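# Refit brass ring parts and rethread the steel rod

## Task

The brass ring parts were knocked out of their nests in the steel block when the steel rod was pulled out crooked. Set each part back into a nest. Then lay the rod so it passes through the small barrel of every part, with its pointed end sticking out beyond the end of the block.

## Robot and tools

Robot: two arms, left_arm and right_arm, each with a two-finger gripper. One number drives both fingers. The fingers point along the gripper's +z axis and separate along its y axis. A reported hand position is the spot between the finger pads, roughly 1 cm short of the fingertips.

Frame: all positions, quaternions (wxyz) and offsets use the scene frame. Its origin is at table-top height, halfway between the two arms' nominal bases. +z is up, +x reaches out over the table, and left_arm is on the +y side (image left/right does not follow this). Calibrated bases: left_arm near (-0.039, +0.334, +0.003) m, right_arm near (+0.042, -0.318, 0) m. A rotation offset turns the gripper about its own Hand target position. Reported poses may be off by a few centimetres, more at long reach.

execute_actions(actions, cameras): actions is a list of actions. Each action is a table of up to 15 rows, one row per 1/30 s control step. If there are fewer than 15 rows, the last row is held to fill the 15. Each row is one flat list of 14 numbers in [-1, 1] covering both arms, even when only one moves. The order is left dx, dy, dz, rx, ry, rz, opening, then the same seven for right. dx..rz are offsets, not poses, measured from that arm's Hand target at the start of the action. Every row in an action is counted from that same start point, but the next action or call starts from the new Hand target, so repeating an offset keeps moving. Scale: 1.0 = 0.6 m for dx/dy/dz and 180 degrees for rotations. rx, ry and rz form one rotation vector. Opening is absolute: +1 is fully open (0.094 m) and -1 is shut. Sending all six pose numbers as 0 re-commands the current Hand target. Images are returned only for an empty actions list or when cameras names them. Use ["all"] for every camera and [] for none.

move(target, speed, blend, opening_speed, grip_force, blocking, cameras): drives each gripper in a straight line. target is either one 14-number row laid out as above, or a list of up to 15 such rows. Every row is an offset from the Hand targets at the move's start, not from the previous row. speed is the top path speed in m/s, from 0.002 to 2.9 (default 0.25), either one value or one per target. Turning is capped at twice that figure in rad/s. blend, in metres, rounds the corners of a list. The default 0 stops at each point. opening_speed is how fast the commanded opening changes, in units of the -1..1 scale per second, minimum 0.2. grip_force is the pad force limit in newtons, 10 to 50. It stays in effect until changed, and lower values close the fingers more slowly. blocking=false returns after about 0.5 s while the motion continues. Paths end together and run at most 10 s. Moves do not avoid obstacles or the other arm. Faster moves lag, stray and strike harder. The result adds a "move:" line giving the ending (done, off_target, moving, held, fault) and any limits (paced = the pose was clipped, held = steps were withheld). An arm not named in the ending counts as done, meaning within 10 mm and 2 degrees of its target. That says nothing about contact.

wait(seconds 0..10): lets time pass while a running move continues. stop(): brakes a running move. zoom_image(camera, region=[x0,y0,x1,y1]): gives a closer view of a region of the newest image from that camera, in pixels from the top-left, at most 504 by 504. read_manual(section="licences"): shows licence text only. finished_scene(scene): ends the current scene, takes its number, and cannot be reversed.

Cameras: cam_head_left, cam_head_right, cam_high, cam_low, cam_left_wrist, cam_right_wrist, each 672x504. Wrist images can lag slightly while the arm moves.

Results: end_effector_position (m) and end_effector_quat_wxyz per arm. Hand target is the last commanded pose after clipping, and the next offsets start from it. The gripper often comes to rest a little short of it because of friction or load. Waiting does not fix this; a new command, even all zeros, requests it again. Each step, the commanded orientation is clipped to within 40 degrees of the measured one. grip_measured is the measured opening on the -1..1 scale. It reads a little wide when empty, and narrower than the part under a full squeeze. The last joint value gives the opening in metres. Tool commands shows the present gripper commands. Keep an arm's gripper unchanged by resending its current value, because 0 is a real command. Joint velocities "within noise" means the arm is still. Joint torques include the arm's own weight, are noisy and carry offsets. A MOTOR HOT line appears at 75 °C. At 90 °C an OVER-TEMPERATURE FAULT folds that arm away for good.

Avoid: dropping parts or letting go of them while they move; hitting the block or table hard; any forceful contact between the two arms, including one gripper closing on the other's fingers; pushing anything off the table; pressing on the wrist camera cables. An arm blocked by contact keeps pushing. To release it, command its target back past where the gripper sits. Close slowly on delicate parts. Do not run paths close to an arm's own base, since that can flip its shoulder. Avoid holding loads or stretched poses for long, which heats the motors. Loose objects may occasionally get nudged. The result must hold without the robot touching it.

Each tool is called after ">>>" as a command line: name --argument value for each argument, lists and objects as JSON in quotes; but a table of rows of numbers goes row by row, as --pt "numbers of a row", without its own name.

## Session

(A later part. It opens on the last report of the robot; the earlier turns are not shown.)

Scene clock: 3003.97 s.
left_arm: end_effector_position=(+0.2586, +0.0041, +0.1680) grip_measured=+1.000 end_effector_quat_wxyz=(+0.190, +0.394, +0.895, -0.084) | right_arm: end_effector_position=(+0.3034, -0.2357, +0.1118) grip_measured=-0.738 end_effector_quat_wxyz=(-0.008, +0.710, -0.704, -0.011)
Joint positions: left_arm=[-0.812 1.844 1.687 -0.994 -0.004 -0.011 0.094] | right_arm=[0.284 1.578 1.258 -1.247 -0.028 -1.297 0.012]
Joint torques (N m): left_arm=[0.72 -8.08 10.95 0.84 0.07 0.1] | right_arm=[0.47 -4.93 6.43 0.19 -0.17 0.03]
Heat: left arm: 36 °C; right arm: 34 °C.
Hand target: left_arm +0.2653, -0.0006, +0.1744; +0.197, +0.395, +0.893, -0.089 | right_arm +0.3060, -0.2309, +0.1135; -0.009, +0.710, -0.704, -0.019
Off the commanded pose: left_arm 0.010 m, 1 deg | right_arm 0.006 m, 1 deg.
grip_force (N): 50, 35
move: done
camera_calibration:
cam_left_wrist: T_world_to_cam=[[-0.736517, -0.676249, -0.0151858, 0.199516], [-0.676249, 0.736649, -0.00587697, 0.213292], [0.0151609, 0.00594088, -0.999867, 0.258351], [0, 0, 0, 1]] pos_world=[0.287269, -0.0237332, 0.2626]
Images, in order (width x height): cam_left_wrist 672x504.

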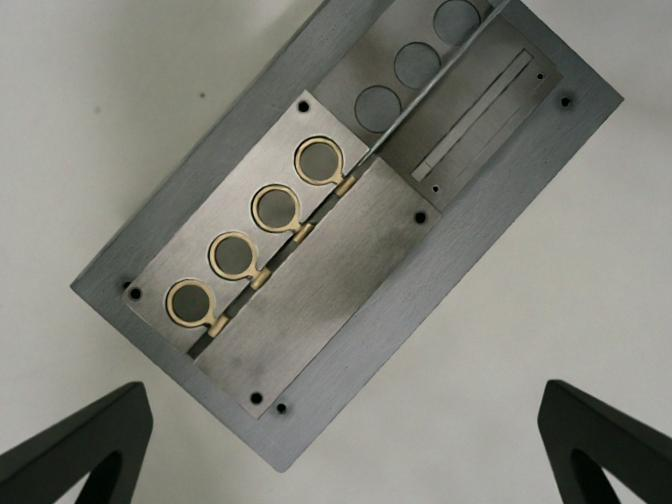

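>>> move --target '[0,0,0,0,0,0,1,-0.0020,0.0,0.0028,-0.0005,0.0015,0,-0.95]' --speed 0.03 --cameras '["cam_left_wrist"]'

>>> zoom_image --camera "cam_left_wrist" --region '[332, 136, 388, 192]'

Scene clock: 3024.87 s.
left_arm: end_effector_position=(+0.2585, +0.0042, +0.1680) grip_measured=+1.000 end_effector_quat_wxyz=(+0.190, +0.394, +0.895, -0.084) | right_arm: end_effector_position=(+0.3033, -0.2354, +0.1118) grip_measured=-0.738 end_effector_quat_wxyz=(-0.008, +0.710, -0.704, -0.012)
Joint positions: left_arm=[-0.812 1.844 1.687 -0.995 -0.004 -0.011 0.094] | right_arm=[0.285 1.578 1.258 -1.247 -0.028 -1.296 0.012]
Joint torques (N m): left_arm=[0.68 -8.03 10.96 0.82 0.08 0.1] | right_arm=[0.47 -4.94 6.87 0.1 -0.16 0.02]
Heat: left arm: 35 °C; right arm: 34 °C.
Hand target: left_arm +0.2653, -0.0005, +0.1744; +0.197, +0.395, +0.893, -0.089 | right_arm +0.3049, -0.2309, +0.1152; -0.007, +0.710, -0.704, -0.020
Off the commanded pose: left_arm 0.011 m, 1 deg | right_arm 0.006 m, 1 deg.
grip_force (N): 50, 35
move: off_target (left_arm)
camera_calibration:
cam_left_wrist: T_world_to_cam=[[-0.736524, -0.67624, -0.0152232, 0.199595], [-0.676252, 0.736653, -0.00509692, 0.213017], [0.0146609, 0.0065407, -0.999871, 0.258409], [0, 0, 0, 1]] pos_world=[0.287271, -0.0236361, 0.2625]
Images, in order (width x height): cam_left_wrist 672x504.

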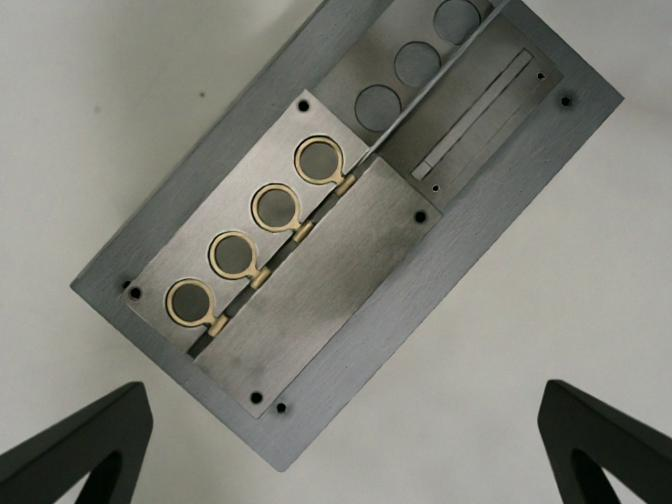

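Scaled by 9.000.

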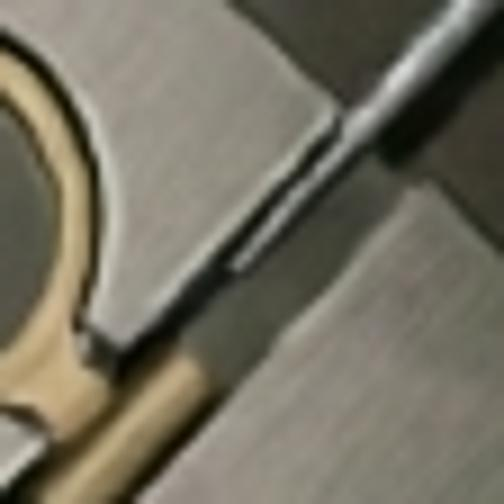

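>>> move --pt "0 0 0 0 0 0 1 0.0 -0.045 -0.0007 0.001 -0.0031 0 -0.95" --pt "0 0 0 0 0 0 1 0.0 0.0 -0.0007 0.001 -0.0031 0 -0.95" --speed '[0.06,0.03]' --cameras '["cam_left_wrist"]'

>>> zoom_image --camera "cam_left_wrist" --region '[332, 136, 388, 192]'

Scene clock: 3046.00 s.
left_arm: end_effector_position=(+0.2585, +0.0042, +0.1680) grip_measured=+1.000 end_effector_quat_wxyz=(+0.190, +0.394, +0.895, -0.084) | right_arm: end_effector_position=(+0.3031, -0.2350, +0.1118) grip_measured=-0.738 end_effector_quat_wxyz=(-0.008, +0.710, -0.704, -0.012)
Joint positions: left_arm=[-0.812 1.844 1.687 -0.995 -0.004 -0.011 0.094] | right_arm=[0.287 1.578 1.258 -1.247 -0.029 -1.296 0.012]
Joint torques (N m): left_arm=[0.72 -8.06 10.96 0.82 0.04 0.08] | right_arm=[0.35 -5.64 6.05 0.2 -0.16 0.01]
Heat: left arm: 35 °C; right arm: 34 °C.
Hand target: left_arm +0.2653, -0.0005, +0.1744; +0.197, +0.395, +0.893, -0.089 | right_arm +0.3049, -0.2309, +0.1148; -0.012, +0.710, -0.704, -0.017
Off the commanded pose: left_arm 0.010 m, 1 deg | right_arm 0.005 m, 1 deg.
grip_force (N): 50, 35
move: done
camera_calibration:
cam_left_wrist: T_world_to_cam=[[-0.736524, -0.67624, -0.0152232, 0.199595], [-0.676252, 0.736653, -0.00509692, 0.213017], [0.0146609, 0.0065407, -0.999871, 0.258409], [0, 0, 0, 1]] pos_world=[0.287271, -0.0236361, 0.2625]
Images, in order (width x height): cam_left_wrist 672x504.

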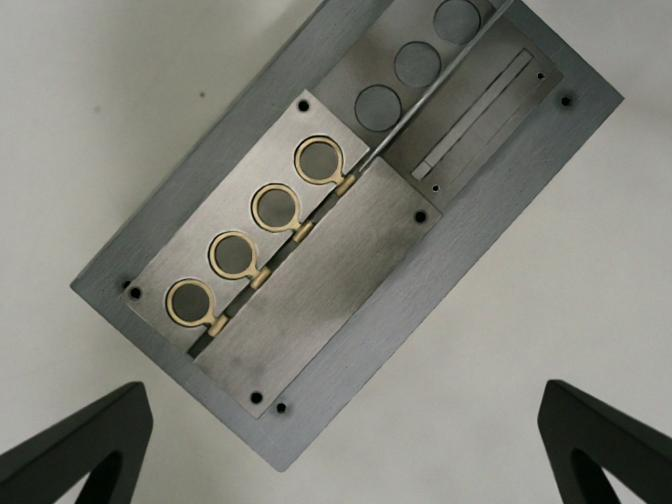

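Scaled by 9.000.

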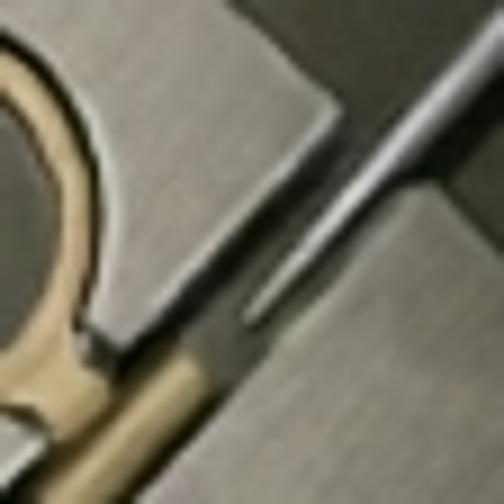

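>>> zoom_image --camera "cam_left_wrist" --region '[420, 0, 540, 103]'

Scaled by 4.200.

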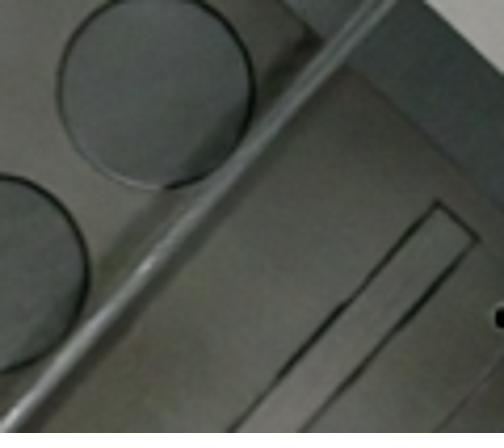

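>>> move --pt "0 0 0 0 0 0 1 0.0025 -0.1 0.009 -0.0005 0.0016 -0.0011 -0.95" --pt "0 0 0 0 0 0 1 0.0025 -0.03 0.0013 -0.0005 0.0016 -0.0011 -0.95" --pt "0 0 0 0 0 0 1 0.0025 0.0 0.0013 -0.0005 0.0016 -0.0011 -0.95" --speed '[0.08,0.05,0.03]' --blend '[0,0.004,0]' --cameras '["cam_left_wrist"]'

>>> zoom_image --camera "cam_left_wrist" --region '[332, 136, 388, 192]'

Scene clock: 3117.50 s.
left_arm: end_effector_position=(+0.2585, +0.0042, +0.1680) grip_measured=+1.000 end_effector_quat_wxyz=(+0.190, +0.394, +0.895, -0.084) | right_arm: end_effector_position=(+0.3016, -0.2426, +0.1128) grip_measured=-0.738 end_effector_quat_wxyz=(+0.004, +0.709, -0.705, -0.004)
Joint positions: left_arm=[-0.812 1.844 1.687 -0.995 -0.004 -0.011 0.094] | right_arm=[0.278 1.578 1.262 -1.266 -0.003 -1.302 0.012]
Joint torques (N m): left_arm=[0.69 -8.06 10.96 0.83 0.09 0.1] | right_arm=[0.99 -4.92 6.69 0.24 -0.38 0.08]
Heat: left arm: 35 °C; right arm: 34 °C.
Hand target: left_arm +0.2653, -0.0005, +0.1744; +0.197, +0.395, +0.893, -0.089 | right_arm +0.3063, -0.2309, +0.1155; -0.009, +0.709, -0.705, -0.019
Off the commanded pose: left_arm 0.010 m, 1 deg | right_arm 0.013 m, 2 deg.
grip_force (N): 50, 35
move: off_target (right_arm)
camera_calibration:
cam_left_wrist: T_world_to_cam=[[-0.736524, -0.67624, -0.0152232, 0.199595], [-0.676252, 0.736653, -0.00509692, 0.213017], [0.0146609, 0.0065407, -0.999871, 0.258409], [0, 0, 0, 1]] pos_world=[0.287271, -0.0236361, 0.2625]
Images, in order (width x height): cam_left_wrist 672x504.

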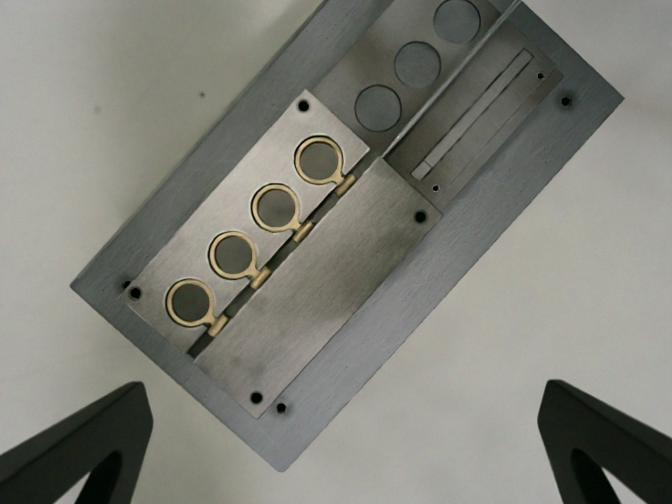

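Scaled by 9.000.

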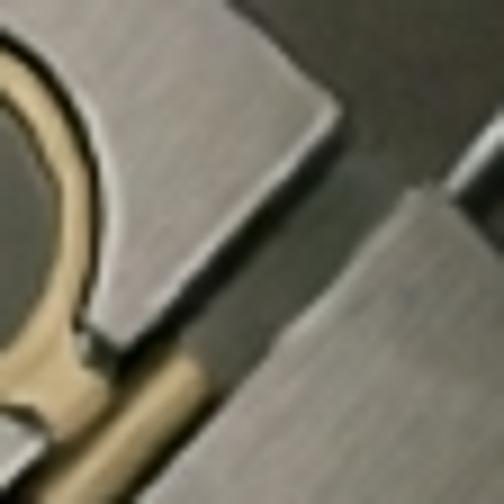

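>>> move --target '[0,0,0,0,0,0,1,0,-0.05,0,0,0,0,-0.95]' --speed 0.1 --cameras '["cam_left_wrist"]'

>>> zoom_image --camera "cam_left_wrist" --region '[320, 0, 540, 165]'

Scene clock: 3124.80 s.
left_arm: end_effector_position=(+0.2585, +0.0042, +0.1680) grip_measured=+1.000 end_effector_quat_wxyz=(+0.190, +0.394, +0.895, -0.084) | right_arm: end_effector_position=(+0.3067, -0.2635, +0.1129) grip_measured=-0.738 end_effector_quat_wxyz=(-0.001, +0.707, -0.707, -0.013)
Joint positions: left_arm=[-0.812 1.844 1.687 -0.995 -0.004 -0.011 0.094] | right_arm=[0.185 1.578 1.262 -1.267 -0.023 -1.388 0.012]
Joint torques (N m): left_arm=[0.73 -8.09 11.03 0.82 0.08 0.09] | right_arm=[-0.2 -6.74 4.81 0.23 -0.2 -0.09]
Heat: left arm: 35 °C; right arm: 34 °C.
Hand target: left_arm +0.2653, -0.0005, +0.1744; +0.197, +0.395, +0.893, -0.089 | right_arm +0.3062, -0.2609, +0.1155; -0.009, +0.709, -0.705, -0.019
Off the commanded pose: left_arm 0.010 m, 1 deg | right_arm 0.004 m, 1 deg.
grip_force (N): 50, 35
move: done
camera_calibration:
cam_left_wrist: T_world_to_cam=[[-0.736524, -0.67624, -0.0152232, 0.199595], [-0.676252, 0.736653, -0.00509692, 0.213017], [0.0146609, 0.0065407, -0.999871, 0.258409], [0, 0, 0, 1]] pos_world=[0.287271, -0.0236361, 0.2625]
Images, in order (width x height): cam_left_wrist 672x504.

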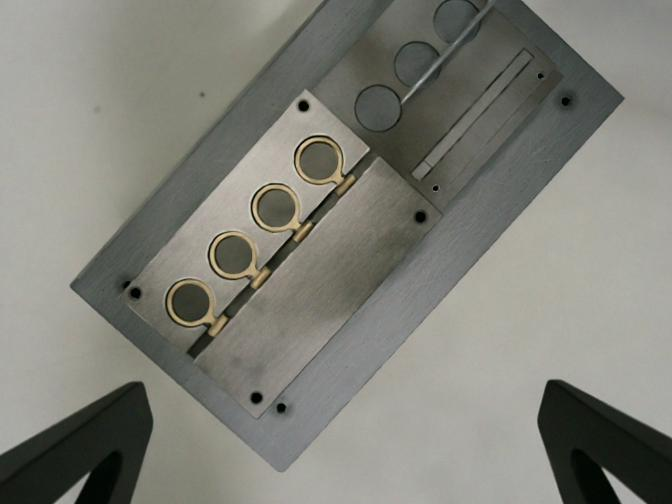

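Scaled by 2.291.

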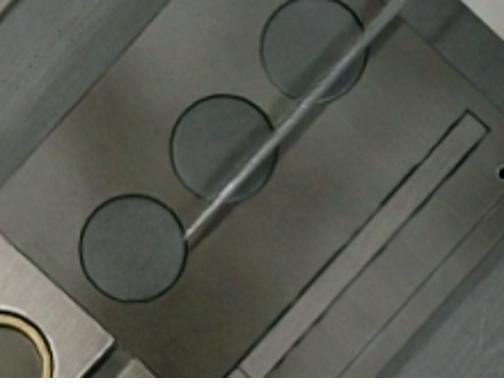

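>>> move --pt "0 0 0 0 0 0 1 -0.0015 -0.045 0.009 0.0014 -0.0045 -0.0011 -0.95" --pt "0 0 0 0 0 0 1 -0.0015 0.01 0.0012 0.0014 -0.0045 -0.0011 -0.95" --pt "0 0 0 0 0 0 1 -0.0015 0.03 0.0012 0.0014 -0.0045 -0.0011 -0.95" --speed '[0.08,0.04,0.03]' --blend '[0,0.004,0]' --cameras '["cam_left_wrist"]'

>>> zoom_image --camera "cam_left_wrist" --region '[340, 116, 396, 172]'

>>> zoom_image --camera "cam_left_wrist" --region '[420, 0, 540, 103]'

Scene clock: 3155.03 s.
left_arm: end_effector_position=(+0.2585, +0.0042, +0.1680) grip_measured=+1.000 end_effector_quat_wxyz=(+0.190, +0.394, +0.895, -0.084) | right_arm: end_effector_position=(+0.3029, -0.2476, +0.1129) grip_measured=-0.738 end_effector_quat_wxyz=(-0.001, +0.708, -0.706, -0.014)
Joint positions: left_arm=[-0.812 1.844 1.687 -0.995 -0.004 -0.011 0.094] | right_arm=[0.243 1.578 1.262 -1.267 -0.026 -1.332 0.012]
Joint torques (N m): left_arm=[0.7 -8.12 10.92 0.82 0.07 0.1] | right_arm=[0.35 -7.04 4.77 0.35 -0.19 0.02]
Heat: left arm: 36 °C; right arm: 33 °C.
Hand target: left_arm +0.2653, -0.0005, +0.1744; +0.197, +0.395, +0.893, -0.089 | right_arm +0.3053, -0.2430, +0.1162; -0.016, +0.708, -0.706, -0.015
Off the commanded pose: left_arm 0.010 m, 1 deg | right_arm 0.006 m, 2 deg.
grip_force (N): 50, 35
move: done
camera_calibration:
cam_left_wrist: T_world_to_cam=[[-0.736524, -0.67624, -0.0152232, 0.199595], [-0.676252, 0.736653, -0.00509692, 0.213017], [0.0146609, 0.0065407, -0.999871, 0.258409], [0, 0, 0, 1]] pos_world=[0.287271, -0.0236361, 0.2625]
Images, in order (width x height): cam_left_wrist 672x504.

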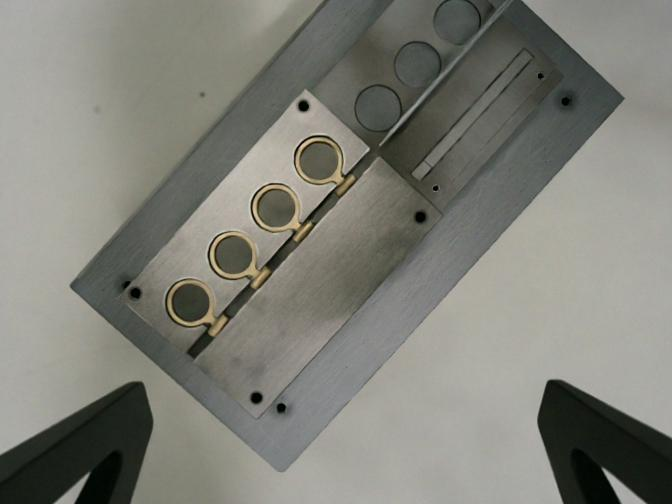

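Scaled by 9.000.

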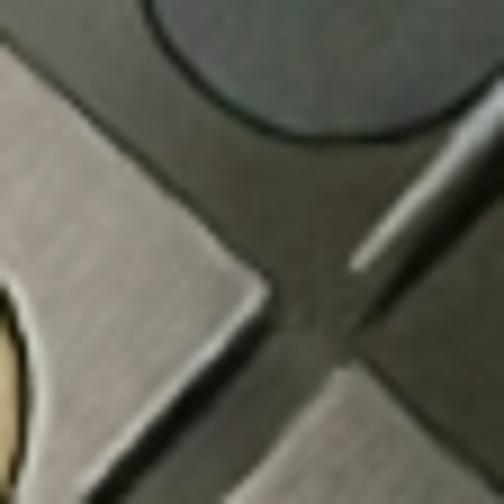

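Scaled by 4.200.

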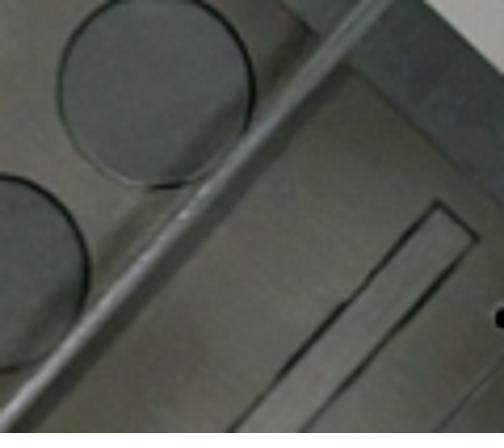

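>>> move --target '[-0.039,0.016,-0.045,-0.164,-0.150,0,1,0,0,0,0,0,0,-0.95]' --speed 0.15 --cameras '["cam_left_wrist"]'

>>> zoom_image --camera "cam_left_wrist" --region '[320, 208, 376, 257]'

>>> zoom_image --camera "cam_left_wrist" --region '[380, 60, 540, 220]'

Scene clock: 3189.93 s.
left_arm: end_effector_position=(+0.2443, +0.0079, +0.1417) grip_measured=+1.000 end_effector_quat_wxyz=(+0.480, +0.347, +0.777, -0.213) | right_arm: end_effector_position=(+0.3029, -0.2476, +0.1129) grip_measured=-0.738 end_effector_quat_wxyz=(-0.001, +0.708, -0.706, -0.014)
Joint positions: left_arm=[-0.841 1.466 0.682 0.318 -0.028 -0.012 0.094] | right_arm=[0.243 1.578 1.262 -1.267 -0.026 -1.332 0.012]
Joint torques (N m): left_arm=[-0.49 -7.58 5.93 1.79 -0.09 -0.09] | right_arm=[0.35 -7.02 4.77 0.35 -0.18 0.02]
Heat: left arm: 36 °C; right arm: 33 °C.
Hand target: left_arm +0.2419, +0.0089, +0.1475; +0.491, +0.342, +0.771, -0.218 | right_arm +0.3053, -0.2430, +0.1162; -0.016, +0.708, -0.706, -0.015
Off the commanded pose: left_arm 0.006 m, 2 deg | right_arm 0.006 m, 2 deg.
grip_force (N): 50, 35
move: done
camera_calibration:
cam_left_wrist: T_world_to_cam=[[-0.736656, -0.676115, -0.0143269, 0.191069], [-0.513571, 0.573089, -0.638604, 0.251834], [0.43998, -0.463074, -0.769402, 0.099503], [0, 0, 0, 1]] pos_world=[0.226307, 0.0309392, 0.240117]
Images, in order (width x height): cam_left_wrist 672x504.

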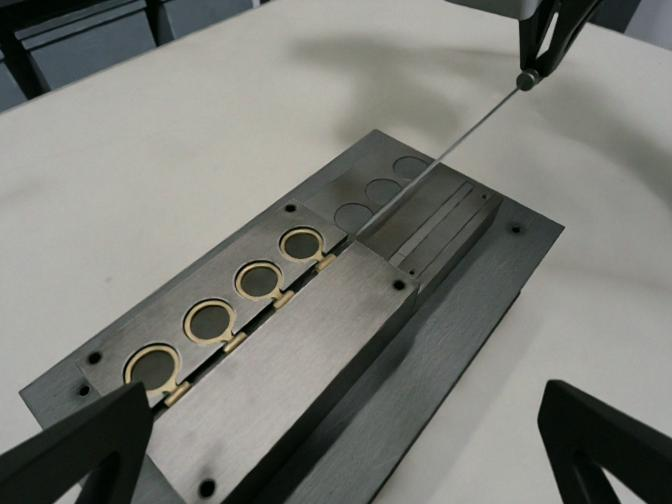

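Scaled by 9.000.

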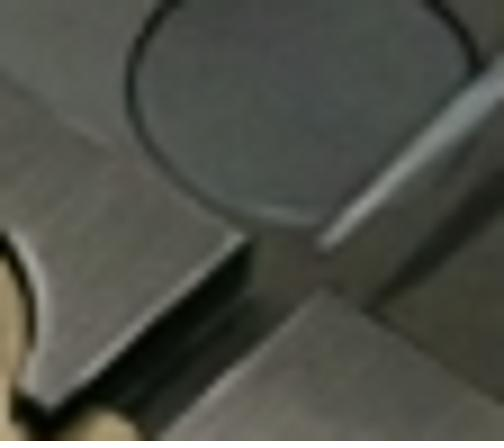

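Scaled by 3.150.

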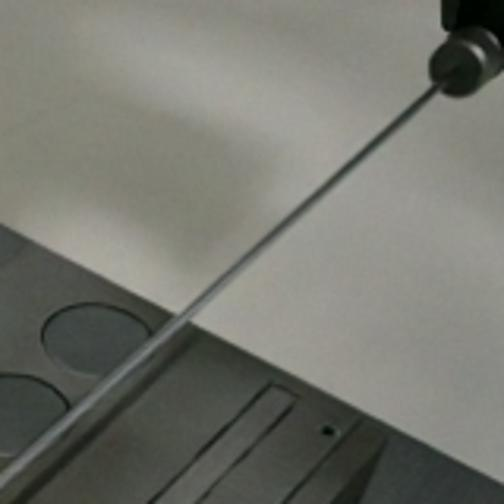

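>>> zoom_image --camera "cam_left_wrist" --region '[130, 350, 240, 440]'

>>> zoom_image --camera "cam_left_wrist" --region '[500, 60, 550, 100]'

Scaled by 4.582.

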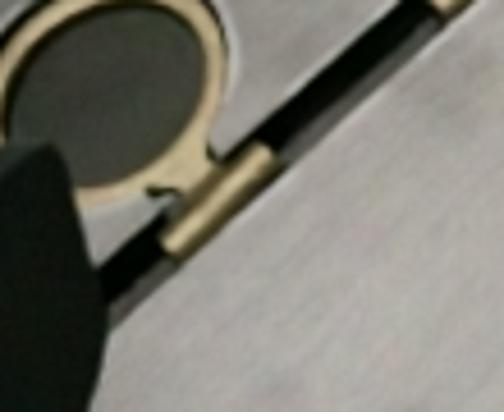

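Scaled by 10.080.

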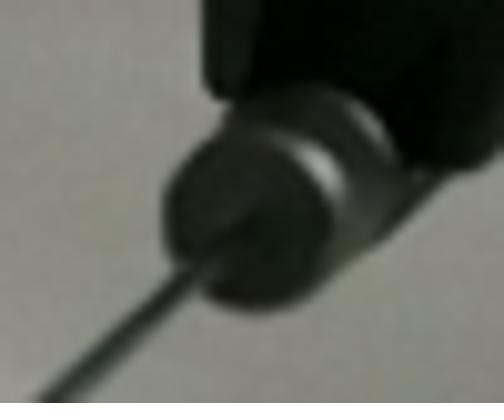

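>>> move --pt "0 0 0 0 0 0 1 -0.02 -0.075 0.0067 0.007 0 0 -0.95" --pt "0 0 0 0 0 0 1 0.0007 -0.0583 -0.0015 0.007 0 0 -0.95" --pt "0 0 0 0 0 0 1 0.0007 0 -0.0015 0.007 0 0 -0.95" --speed '[0.08,0.04,0.03]' --blend '[0,0.004,0]' --cameras '["cam_left_wrist"]'

>>> zoom_image --camera "cam_left_wrist" --region '[320, 208, 376, 257]'

Scene clock: 3258.57 s.
left_arm: end_effector_position=(+0.2444, +0.0078, +0.1419) grip_measured=+1.000 end_effector_quat_wxyz=(+0.480, +0.347, +0.777, -0.213) | right_arm: end_effector_position=(+0.2958, -0.2493, +0.1132) grip_measured=-0.738 end_effector_quat_wxyz=(-0.009, +0.708, -0.706, -0.022)
Joint positions: left_arm=[-0.841 1.466 0.682 0.319 -0.028 -0.012 0.094] | right_arm=[0.229 1.546 1.23 -1.263 -0.048 -1.346 0.012]
Joint torques (N m): left_arm=[-0.5 -7.62 5.87 1.8 -0.1 -0.1] | right_arm=[0.35 -4.57 6.54 0.41 -0.2 0.02]
Heat: left arm: 35 °C; right arm: 33 °C.
Hand target: left_arm +0.2419, +0.0089, +0.1475; +0.491, +0.342, +0.771, -0.218 | right_arm +0.3059, -0.2428, +0.1154; -0.024, +0.708, -0.706, -0.023
Off the commanded pose: left_arm 0.006 m, 2 deg | right_arm 0.012 m, 2 deg.
grip_force (N): 50, 35
move: off_target (right_arm)
camera_calibration:
cam_left_wrist: T_world_to_cam=[[-0.736677, -0.676094, -0.0143037, 0.191002], [-0.513234, 0.572747, -0.63918, 0.252024], [0.440338, -0.463528, -0.768924, 0.0993514], [0, 0, 0, 1]] pos_world=[0.226306, 0.0308412, 0.240215]
Images, in order (width x height): cam_left_wrist 672x504.

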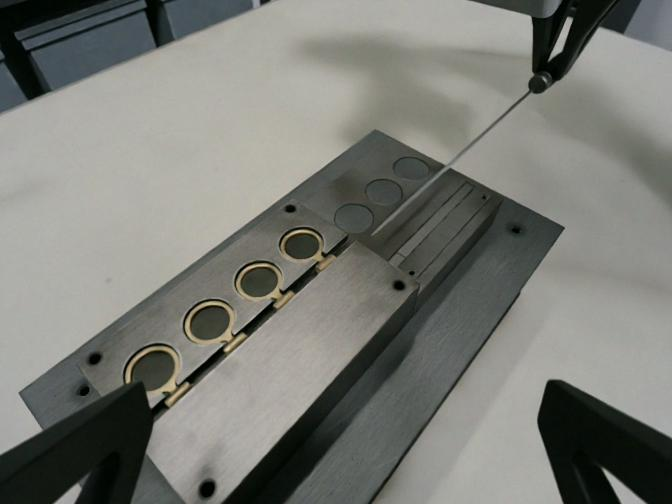

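Scaled by 9.000.

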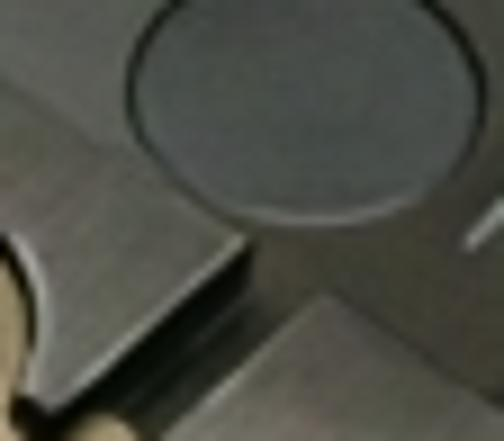

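>>> move --pt "0 0 0 0 0 0 1 0.0103 -0.01 0 -0.0049 0 0 -0.95" --pt "0 0 0 0 0 0 1 0.0103 0.002 0 -0.0049 0 0 -0.95" --speed '[0.04,0.03]' --blend '[0.002,0]' --cameras '["cam_left_wrist"]'

>>> zoom_image --camera "cam_left_wrist" --region '[320, 208, 376, 257]'

Scene clock: 3268.90 s.
left_arm: end_effector_position=(+0.2444, +0.0078, +0.1419) grip_measured=+1.000 end_effector_quat_wxyz=(+0.480, +0.347, +0.777, -0.213) | right_arm: end_effector_position=(+0.3026, -0.2462, +0.1136) grip_measured=-0.738 end_effector_quat_wxyz=(-0.008, +0.708, -0.706, -0.020)
Joint positions: left_arm=[-0.841 1.466 0.682 0.319 -0.028 -0.012 0.094] | right_arm=[0.238 1.572 1.258 -1.263 -0.043 -1.338 0.012]
Joint torques (N m): left_arm=[-0.5 -7.58 5.91 1.82 -0.1 -0.08] | right_arm=[0.34 -4.78 6.53 0.38 -0.11 0]
Heat: left arm: 36 °C; right arm: 34 °C.
Hand target: left_arm +0.2419, +0.0089, +0.1475; +0.491, +0.342, +0.771, -0.218 | right_arm +0.3120, -0.2417, +0.1154; -0.018, +0.708, -0.706, -0.017
Off the commanded pose: left_arm 0.006 m, 2 deg | right_arm 0.011 m, 1 deg.
grip_force (N): 50, 35
move: off_target (right_arm)
camera_calibration:
cam_left_wrist: T_world_to_cam=[[-0.736677, -0.676094, -0.0143037, 0.191002], [-0.513234, 0.572747, -0.63918, 0.252024], [0.440338, -0.463528, -0.768924, 0.0993514], [0, 0, 0, 1]] pos_world=[0.226306, 0.0308412, 0.240215]
Images, in order (width x height): cam_left_wrist 672x504.

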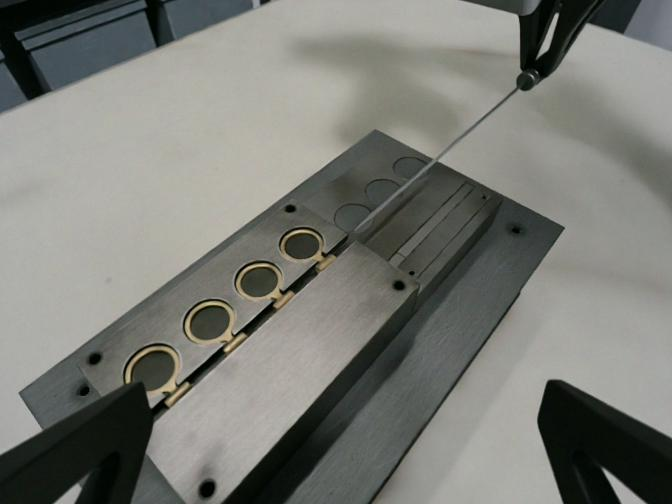

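Scaled by 9.000.

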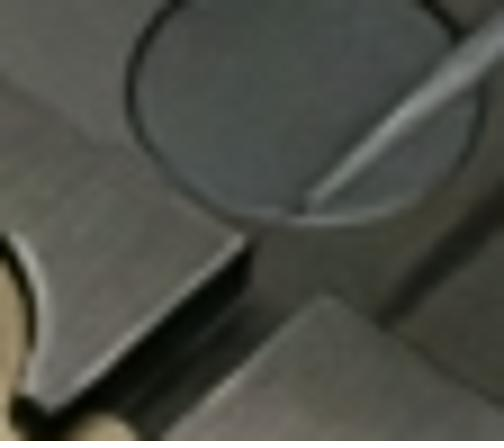

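>>> move --pt "0 0 0 0 0 0 1 0 -0.008 -0.001 -0.0055 0.0007 0 -0.95" --pt "0 0 0 0 0 0 1 0 0.0 -0.001 -0.0055 0.0007 0 -0.95" --speed '[0.04,0.03]' --blend '[0.002,0]' --cameras '["cam_left_wrist"]'

>>> zoom_image --camera "cam_left_wrist" --region '[320, 208, 376, 257]'

Scene clock: 3281.27 s.
left_arm: end_effector_position=(+0.2444, +0.0078, +0.1419) grip_measured=+1.000 end_effector_quat_wxyz=(+0.480, +0.347, +0.777, -0.213) | right_arm: end_effector_position=(+0.3036, -0.2460, +0.1128) grip_measured=-0.738 end_effector_quat_wxyz=(-0.003, +0.708, -0.706, -0.014)
Joint positions: left_arm=[-0.841 1.466 0.682 0.319 -0.028 -0.012 0.094] | right_arm=[0.248 1.579 1.262 -1.263 -0.027 -1.327 0.012]
Joint torques (N m): left_arm=[-0.5 -7.56 5.93 1.82 -0.11 -0.09] | right_arm=[0.35 -4.86 6.56 0.34 -0.08 0.06]
Heat: left arm: 36 °C; right arm: 35 °C.
Hand target: left_arm +0.2419, +0.0089, +0.1475; +0.491, +0.342, +0.771, -0.218 | right_arm +0.3121, -0.2417, +0.1147; -0.011, +0.708, -0.706, -0.012
Off the commanded pose: left_arm 0.006 m, 2 deg | right_arm 0.010 m, 1 deg.
grip_force (N): 50, 35
move: done
camera_calibration:
cam_left_wrist: T_world_to_cam=[[-0.736677, -0.676094, -0.0143037, 0.191002], [-0.513234, 0.572747, -0.63918, 0.252024], [0.440338, -0.463528, -0.768924, 0.0993514], [0, 0, 0, 1]] pos_world=[0.226306, 0.0308412, 0.240215]
Images, in order (width x height): cam_left_wrist 672x504.

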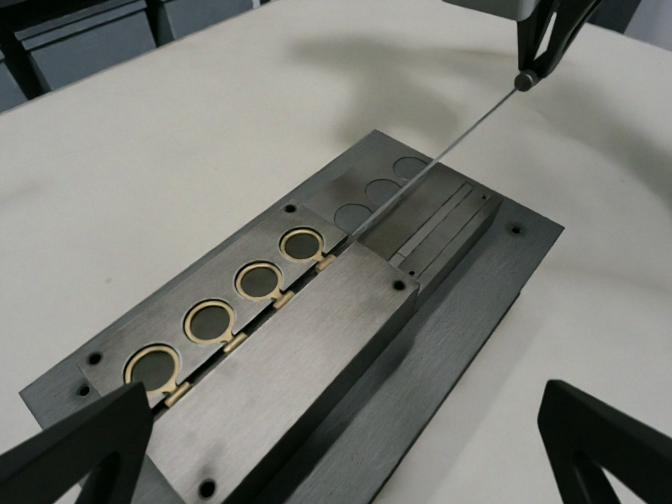

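Scaled by 9.000.

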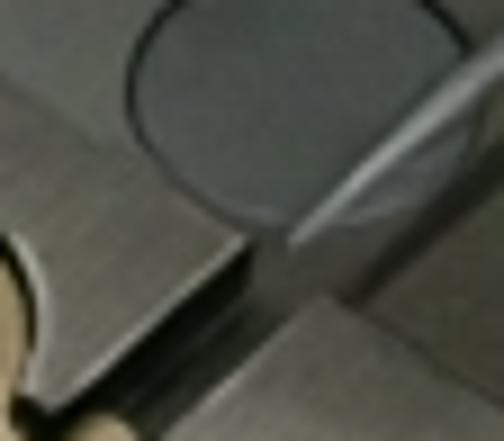

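>>> move --target '[0,0,0,0,0,0,1,-0.0025,0.0175,0.0,0,0,0,-0.95]' --speed 0.02 --cameras '["cam_left_wrist"]'

>>> zoom_image --camera "cam_left_wrist" --region '[310, 218, 366, 267]'

Scene clock: 3295.47 s.
left_arm: end_effector_position=(+0.2444, +0.0078, +0.1419) grip_measured=+1.000 end_effector_quat_wxyz=(+0.480, +0.347, +0.777, -0.213) | right_arm: end_effector_position=(+0.3021, -0.2359, +0.1130) grip_measured=-0.738 end_effector_quat_wxyz=(-0.003, +0.708, -0.706, -0.014)
Joint positions: left_arm=[-0.841 1.466 0.682 0.319 -0.028 -0.012 0.094] | right_arm=[0.286 1.584 1.268 -1.263 -0.026 -1.29 0.012]
Joint torques (N m): left_arm=[-0.49 -7.6 5.94 1.81 -0.1 -0.1] | right_arm=[0.38 -4.88 6.52 0.35 -0.1 0.03]
Heat: left arm: 36 °C; right arm: 34 °C.
Hand target: left_arm +0.2419, +0.0089, +0.1475; +0.491, +0.342, +0.771, -0.218 | right_arm +0.3105, -0.2312, +0.1147; -0.011, +0.708, -0.706, -0.012
Off the commanded pose: left_arm 0.006 m, 2 deg | right_arm 0.010 m, 1 deg.
grip_force (N): 50, 35
move: done
camera_calibration:
cam_left_wrist: T_world_to_cam=[[-0.736677, -0.676094, -0.0143037, 0.191002], [-0.513234, 0.572747, -0.63918, 0.252024], [0.440338, -0.463528, -0.768924, 0.0993514], [0, 0, 0, 1]] pos_world=[0.226306, 0.0308412, 0.240215]
Images, in order (width x height): cam_left_wrist 672x504.

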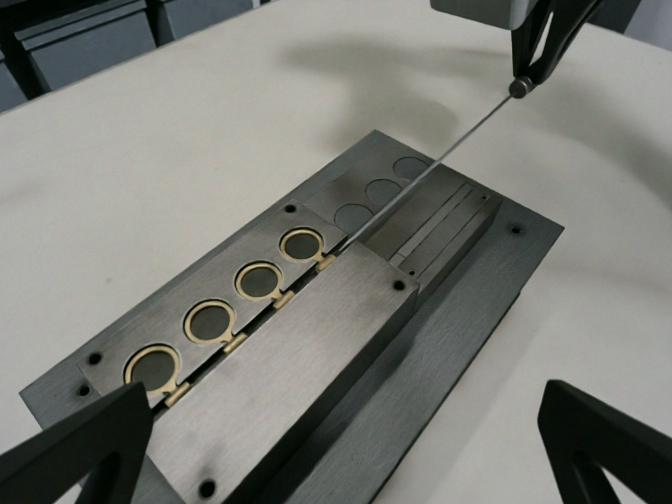

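Scaled by 9.000.

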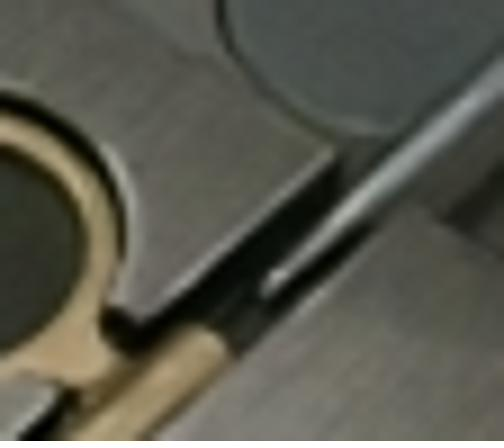

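>>> move --target '[0.039,-0.016,0.045,0.164,0.150,0,1,0,0,0,0,0,0,-0.95]' --speed 0.15 --cameras '["cam_left_wrist"]'

>>> zoom_image --camera "cam_left_wrist" --region '[332, 136, 388, 192]'

Scene clock: 3304.37 s.
left_arm: end_effector_position=(+0.2588, +0.0039, +0.1683) grip_measured=+1.000 end_effector_quat_wxyz=(+0.190, +0.394, +0.895, -0.085) | right_arm: end_effector_position=(+0.3021, -0.2359, +0.1130) grip_measured=-0.738 end_effector_quat_wxyz=(-0.003, +0.708, -0.706, -0.014)
Joint positions: left_arm=[-0.812 1.845 1.688 -0.994 -0.004 -0.012 0.094] | right_arm=[0.286 1.584 1.268 -1.263 -0.026 -1.289 0.012]
Joint torques (N m): left_arm=[0.77 -8.06 10.88 0.81 0.05 0.09] | right_arm=[0.38 -4.89 6.5 0.35 -0.1 0.02]
Heat: left arm: 36 °C; right arm: 34 °C.
Hand target: left_arm +0.2653, -0.0006, +0.1743; +0.197, +0.395, +0.893, -0.089 | right_arm +0.3105, -0.2312, +0.1147; -0.011, +0.708, -0.706, -0.012
Off the commanded pose: left_arm 0.010 m, 1 deg | right_arm 0.010 m, 1 deg.
grip_force (N): 50, 35
move: done
camera_calibration:
cam_left_wrist: T_world_to_cam=[[-0.736268, -0.676522, -0.0150797, 0.199495], [-0.676511, 0.736403, -0.00659302, 0.213756], [0.0155651, 0.00534737, -0.999865, 0.258517], [0, 0, 0, 1]] pos_world=[0.287466, -0.0238302, 0.262899]
Images, in order (width x height): cam_left_wrist 672x504.

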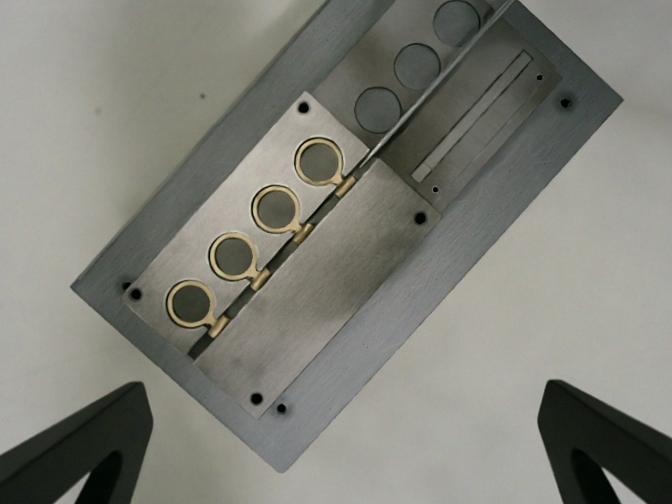

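Scaled by 9.000.

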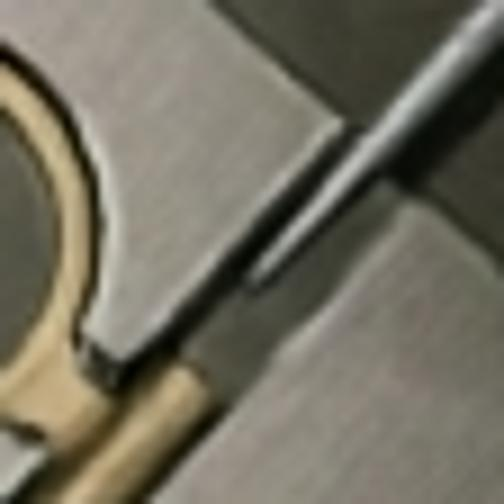

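>>> move --target '[0,0,0,0,0,0,1,-0.0011,0.007,0.0,0,0,0,-0.95]' --speed 0.02 --cameras '["cam_left_wrist"]'

>>> zoom_image --camera "cam_left_wrist" --region '[332, 136, 388, 192]'

Scene clock: 3317.73 s.
left_arm: end_effector_position=(+0.2587, +0.0040, +0.1682) grip_measured=+1.000 end_effector_quat_wxyz=(+0.190, +0.394, +0.895, -0.084) | right_arm: end_effector_position=(+0.3009, -0.2323, +0.1130) grip_measured=-0.738 end_effector_quat_wxyz=(-0.002, +0.708, -0.706, -0.014)
Joint positions: left_arm=[-0.812 1.845 1.688 -0.995 -0.004 -0.012 0.094] | right_arm=[0.3 1.584 1.268 -1.263 -0.026 -1.275 0.012]
Joint torques (N m): left_arm=[0.69 -8.09 10.91 0.82 0.06 0.1] | right_arm=[0.44 -4.75 6.68 0.35 -0.09 0.01]
Heat: left arm: 35 °C; right arm: 34 °C.
Hand target: left_arm +0.2653, -0.0006, +0.1743; +0.197, +0.395, +0.893, -0.089 | right_arm +0.3098, -0.2270, +0.1147; -0.011, +0.708, -0.706, -0.012
Off the commanded pose: left_arm 0.010 m, 1 deg | right_arm 0.011 m, 1 deg.
grip_force (N): 50, 35
move: off_target (right_arm)
camera_calibration:
cam_left_wrist: T_world_to_cam=[[-0.736326, -0.676461, -0.0149755, 0.199411], [-0.676461, 0.736455, -0.00581697, 0.213475], [0.0149637, 0.00584716, -0.999871, 0.258605], [0, 0, 0, 1]] pos_world=[0.287369, -0.0238326, 0.2628]
Images, in order (width x height): cam_left_wrist 672x504.

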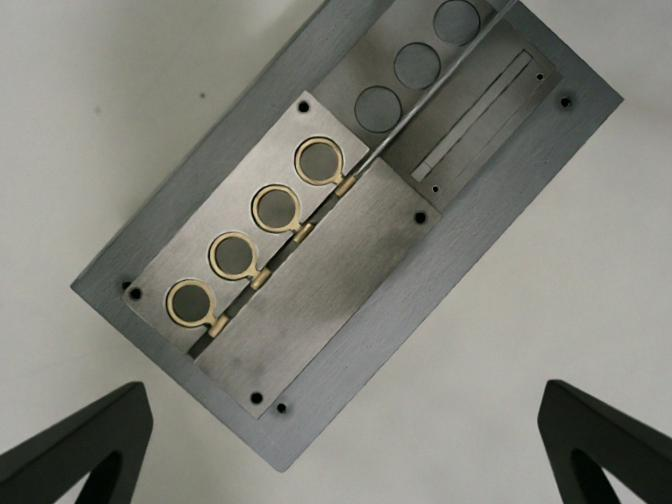

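Scaled by 9.000.

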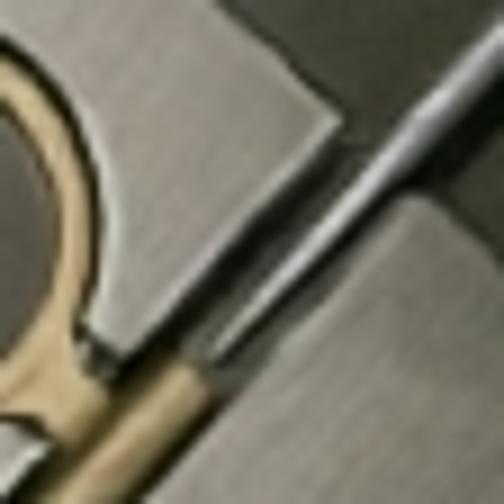

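>>> move --target '[-0.039,0.016,-0.045,-0.164,-0.150,0,1,0,0,0,0,0,0,-0.95]' --speed 0.15 --cameras '["cam_left_wrist"]'

>>> zoom_image --camera "cam_left_wrist" --region '[306, 232, 354, 274]'

Scene clock: 3325.87 s.
left_arm: end_effector_position=(+0.2444, +0.0079, +0.1416) grip_measured=+1.000 end_effector_quat_wxyz=(+0.480, +0.347, +0.777, -0.213) | right_arm: end_effector_position=(+0.3009, -0.2323, +0.1130) grip_measured=-0.738 end_effector_quat_wxyz=(-0.002, +0.707, -0.707, -0.014)
Joint positions: left_arm=[-0.841 1.466 0.682 0.319 -0.028 -0.012 0.094] | right_arm=[0.3 1.584 1.268 -1.263 -0.026 -1.274 0.012]
Joint torques (N m): left_arm=[-0.49 -7.56 5.94 1.79 -0.09 -0.1] | right_arm=[0.44 -4.75 6.67 0.36 -0.09 0.01]
Heat: left arm: 35 °C; right arm: 34 °C.
Hand target: left_arm +0.2419, +0.0090, +0.1473; +0.490, +0.342, +0.772, -0.218 | right_arm +0.3098, -0.2270, +0.1147; -0.011, +0.708, -0.706, -0.012
Off the commanded pose: left_arm 0.006 m, 2 deg | right_arm 0.011 m, 1 deg.
grip_force (N): 50, 35
move: off_target (right_arm)
camera_calibration:
cam_left_wrist: T_world_to_cam=[[-0.736643, -0.676134, -0.0141284, 0.191166], [-0.513675, 0.572989, -0.638609, 0.2519], [0.439881, -0.46317, -0.769401, 0.0993631], [0, 0, 0, 1]] pos_world=[0.226508, 0.0309396, 0.240017]
Images, in order (width x height): cam_left_wrist 672x504.

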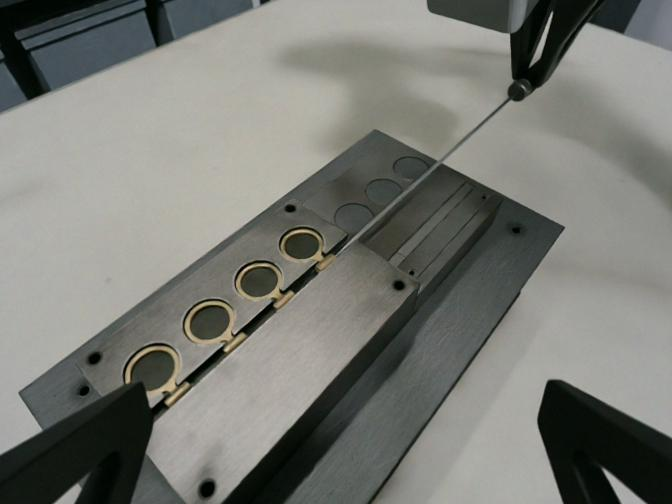

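Scaled by 10.500.

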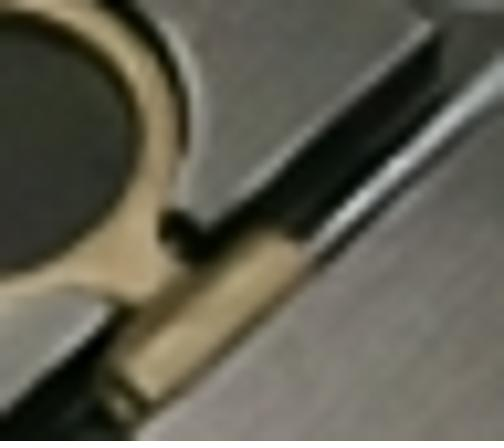

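>>> move --target '[0,0,0,0,0,0,1,0,0,0.0,0.0042,0,0,-0.95]' --speed 0.02 --cameras '["cam_left_wrist"]'

>>> zoom_image --camera "cam_left_wrist" --region '[306, 232, 354, 274]'

Scene clock: 3344.47 s.
left_arm: end_effector_position=(+0.2445, +0.0079, +0.1417) grip_measured=+1.000 end_effector_quat_wxyz=(+0.480, +0.347, +0.777, -0.213) | right_arm: end_effector_position=(+0.3009, -0.2322, +0.1130) grip_measured=-0.738 end_effector_quat_wxyz=(-0.003, +0.707, -0.707, -0.014)
Joint positions: left_arm=[-0.841 1.466 0.682 0.319 -0.028 -0.012 0.094] | right_arm=[0.3 1.584 1.268 -1.263 -0.027 -1.274 0.012]
Joint torques (N m): left_arm=[-0.47 -7.58 5.85 1.79 -0.08 -0.1] | right_arm=[-0.32 -5.01 6.38 0.39 -0.21 -0.07]
Heat: left arm: 37 °C; right arm: 34 °C.
Hand target: left_arm +0.2420, +0.0091, +0.1473; +0.491, +0.342, +0.772, -0.218 | right_arm +0.3098, -0.2270, +0.1147; -0.016, +0.708, -0.706, -0.017
Off the commanded pose: left_arm 0.006 m, 2 deg | right_arm 0.010 m, 2 deg.
grip_force (N): 50, 35
move: done
camera_calibration:
cam_left_wrist: T_world_to_cam=[[-0.736481, -0.676307, -0.0143208, 0.191181], [-0.513572, 0.572795, -0.638866, 0.252007], [0.440272, -0.463158, -0.769184, 0.0992992], [0, 0, 0, 1]] pos_world=[0.226506, 0.0309397, 0.240116]
Images, in order (width x height): cam_left_wrist 672x504.

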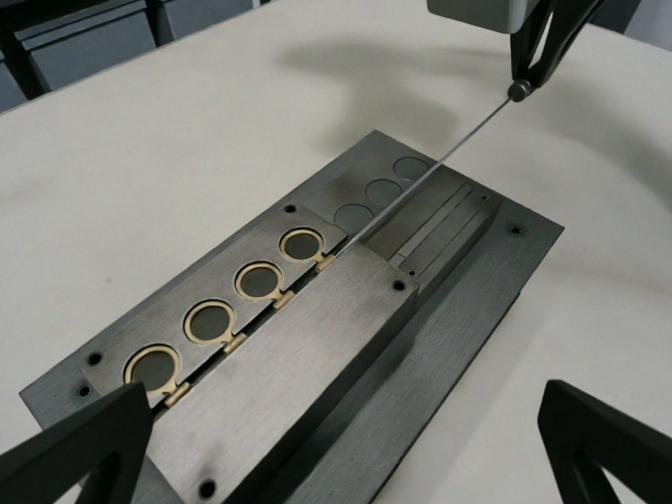

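Scaled by 10.500.

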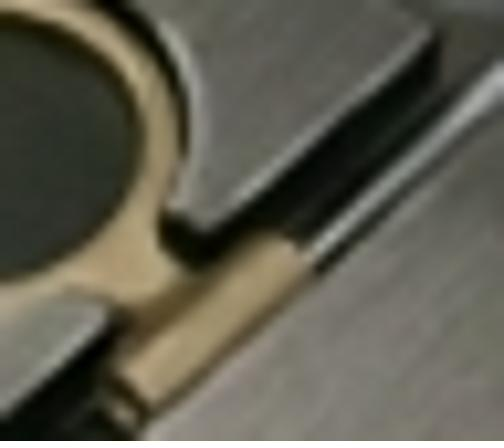

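>>> move --target '[0,0,0,0,0,0,1,0.0007,0.0087,0.0,0,0,0,-0.95]' --speed 0.02 --cameras '["cam_left_wrist"]'

>>> zoom_image --camera "cam_left_wrist" --region '[306, 232, 354, 274]'

Scene clock: 3371.00 s.
left_arm: end_effector_position=(+0.2445, +0.0079, +0.1417) grip_measured=+1.000 end_effector_quat_wxyz=(+0.480, +0.347, +0.777, -0.213) | right_arm: end_effector_position=(+0.3014, -0.2293, +0.1130) grip_measured=-0.738 end_effector_quat_wxyz=(-0.003, +0.708, -0.706, -0.014)
Joint positions: left_arm=[-0.841 1.466 0.682 0.319 -0.028 -0.012 0.094] | right_arm=[0.309 1.589 1.273 -1.263 -0.027 -1.266 0.012]
Joint torques (N m): left_arm=[-0.46 -7.6 5.9 1.81 -0.1 -0.08] | right_arm=[0.43 -4.94 6.53 0.39 -0.2 0.02]
Heat: left arm: 37 °C; right arm: 34 °C.
Hand target: left_arm +0.2420, +0.0091, +0.1473; +0.490, +0.342, +0.772, -0.218 | right_arm +0.3102, -0.2218, +0.1147; -0.016, +0.708, -0.706, -0.017
Off the commanded pose: left_arm 0.006 m, 2 deg | right_arm 0.012 m, 2 deg.
grip_force (N): 50, 35
move: off_target (right_arm)
camera_calibration:
cam_left_wrist: T_world_to_cam=[[-0.736481, -0.676307, -0.0143208, 0.191181], [-0.513572, 0.572795, -0.638866, 0.252007], [0.440272, -0.463158, -0.769184, 0.0992992], [0, 0, 0, 1]] pos_world=[0.226506, 0.0309397, 0.240116]
Images, in order (width x height): cam_left_wrist 672x504.

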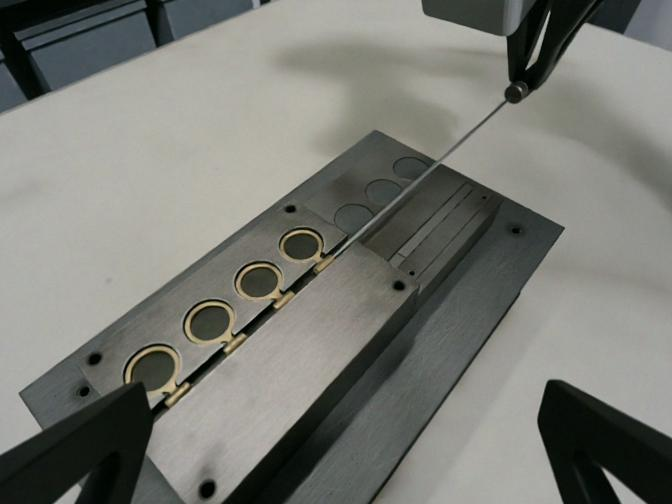

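Scaled by 10.500.

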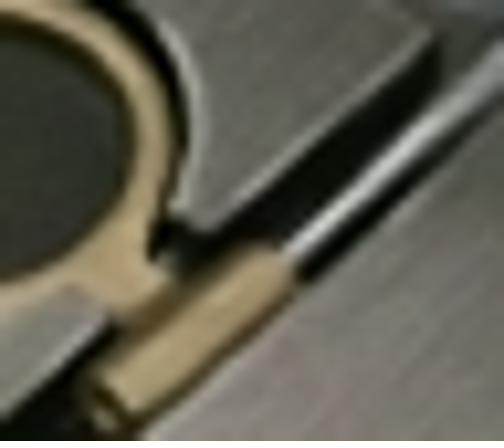

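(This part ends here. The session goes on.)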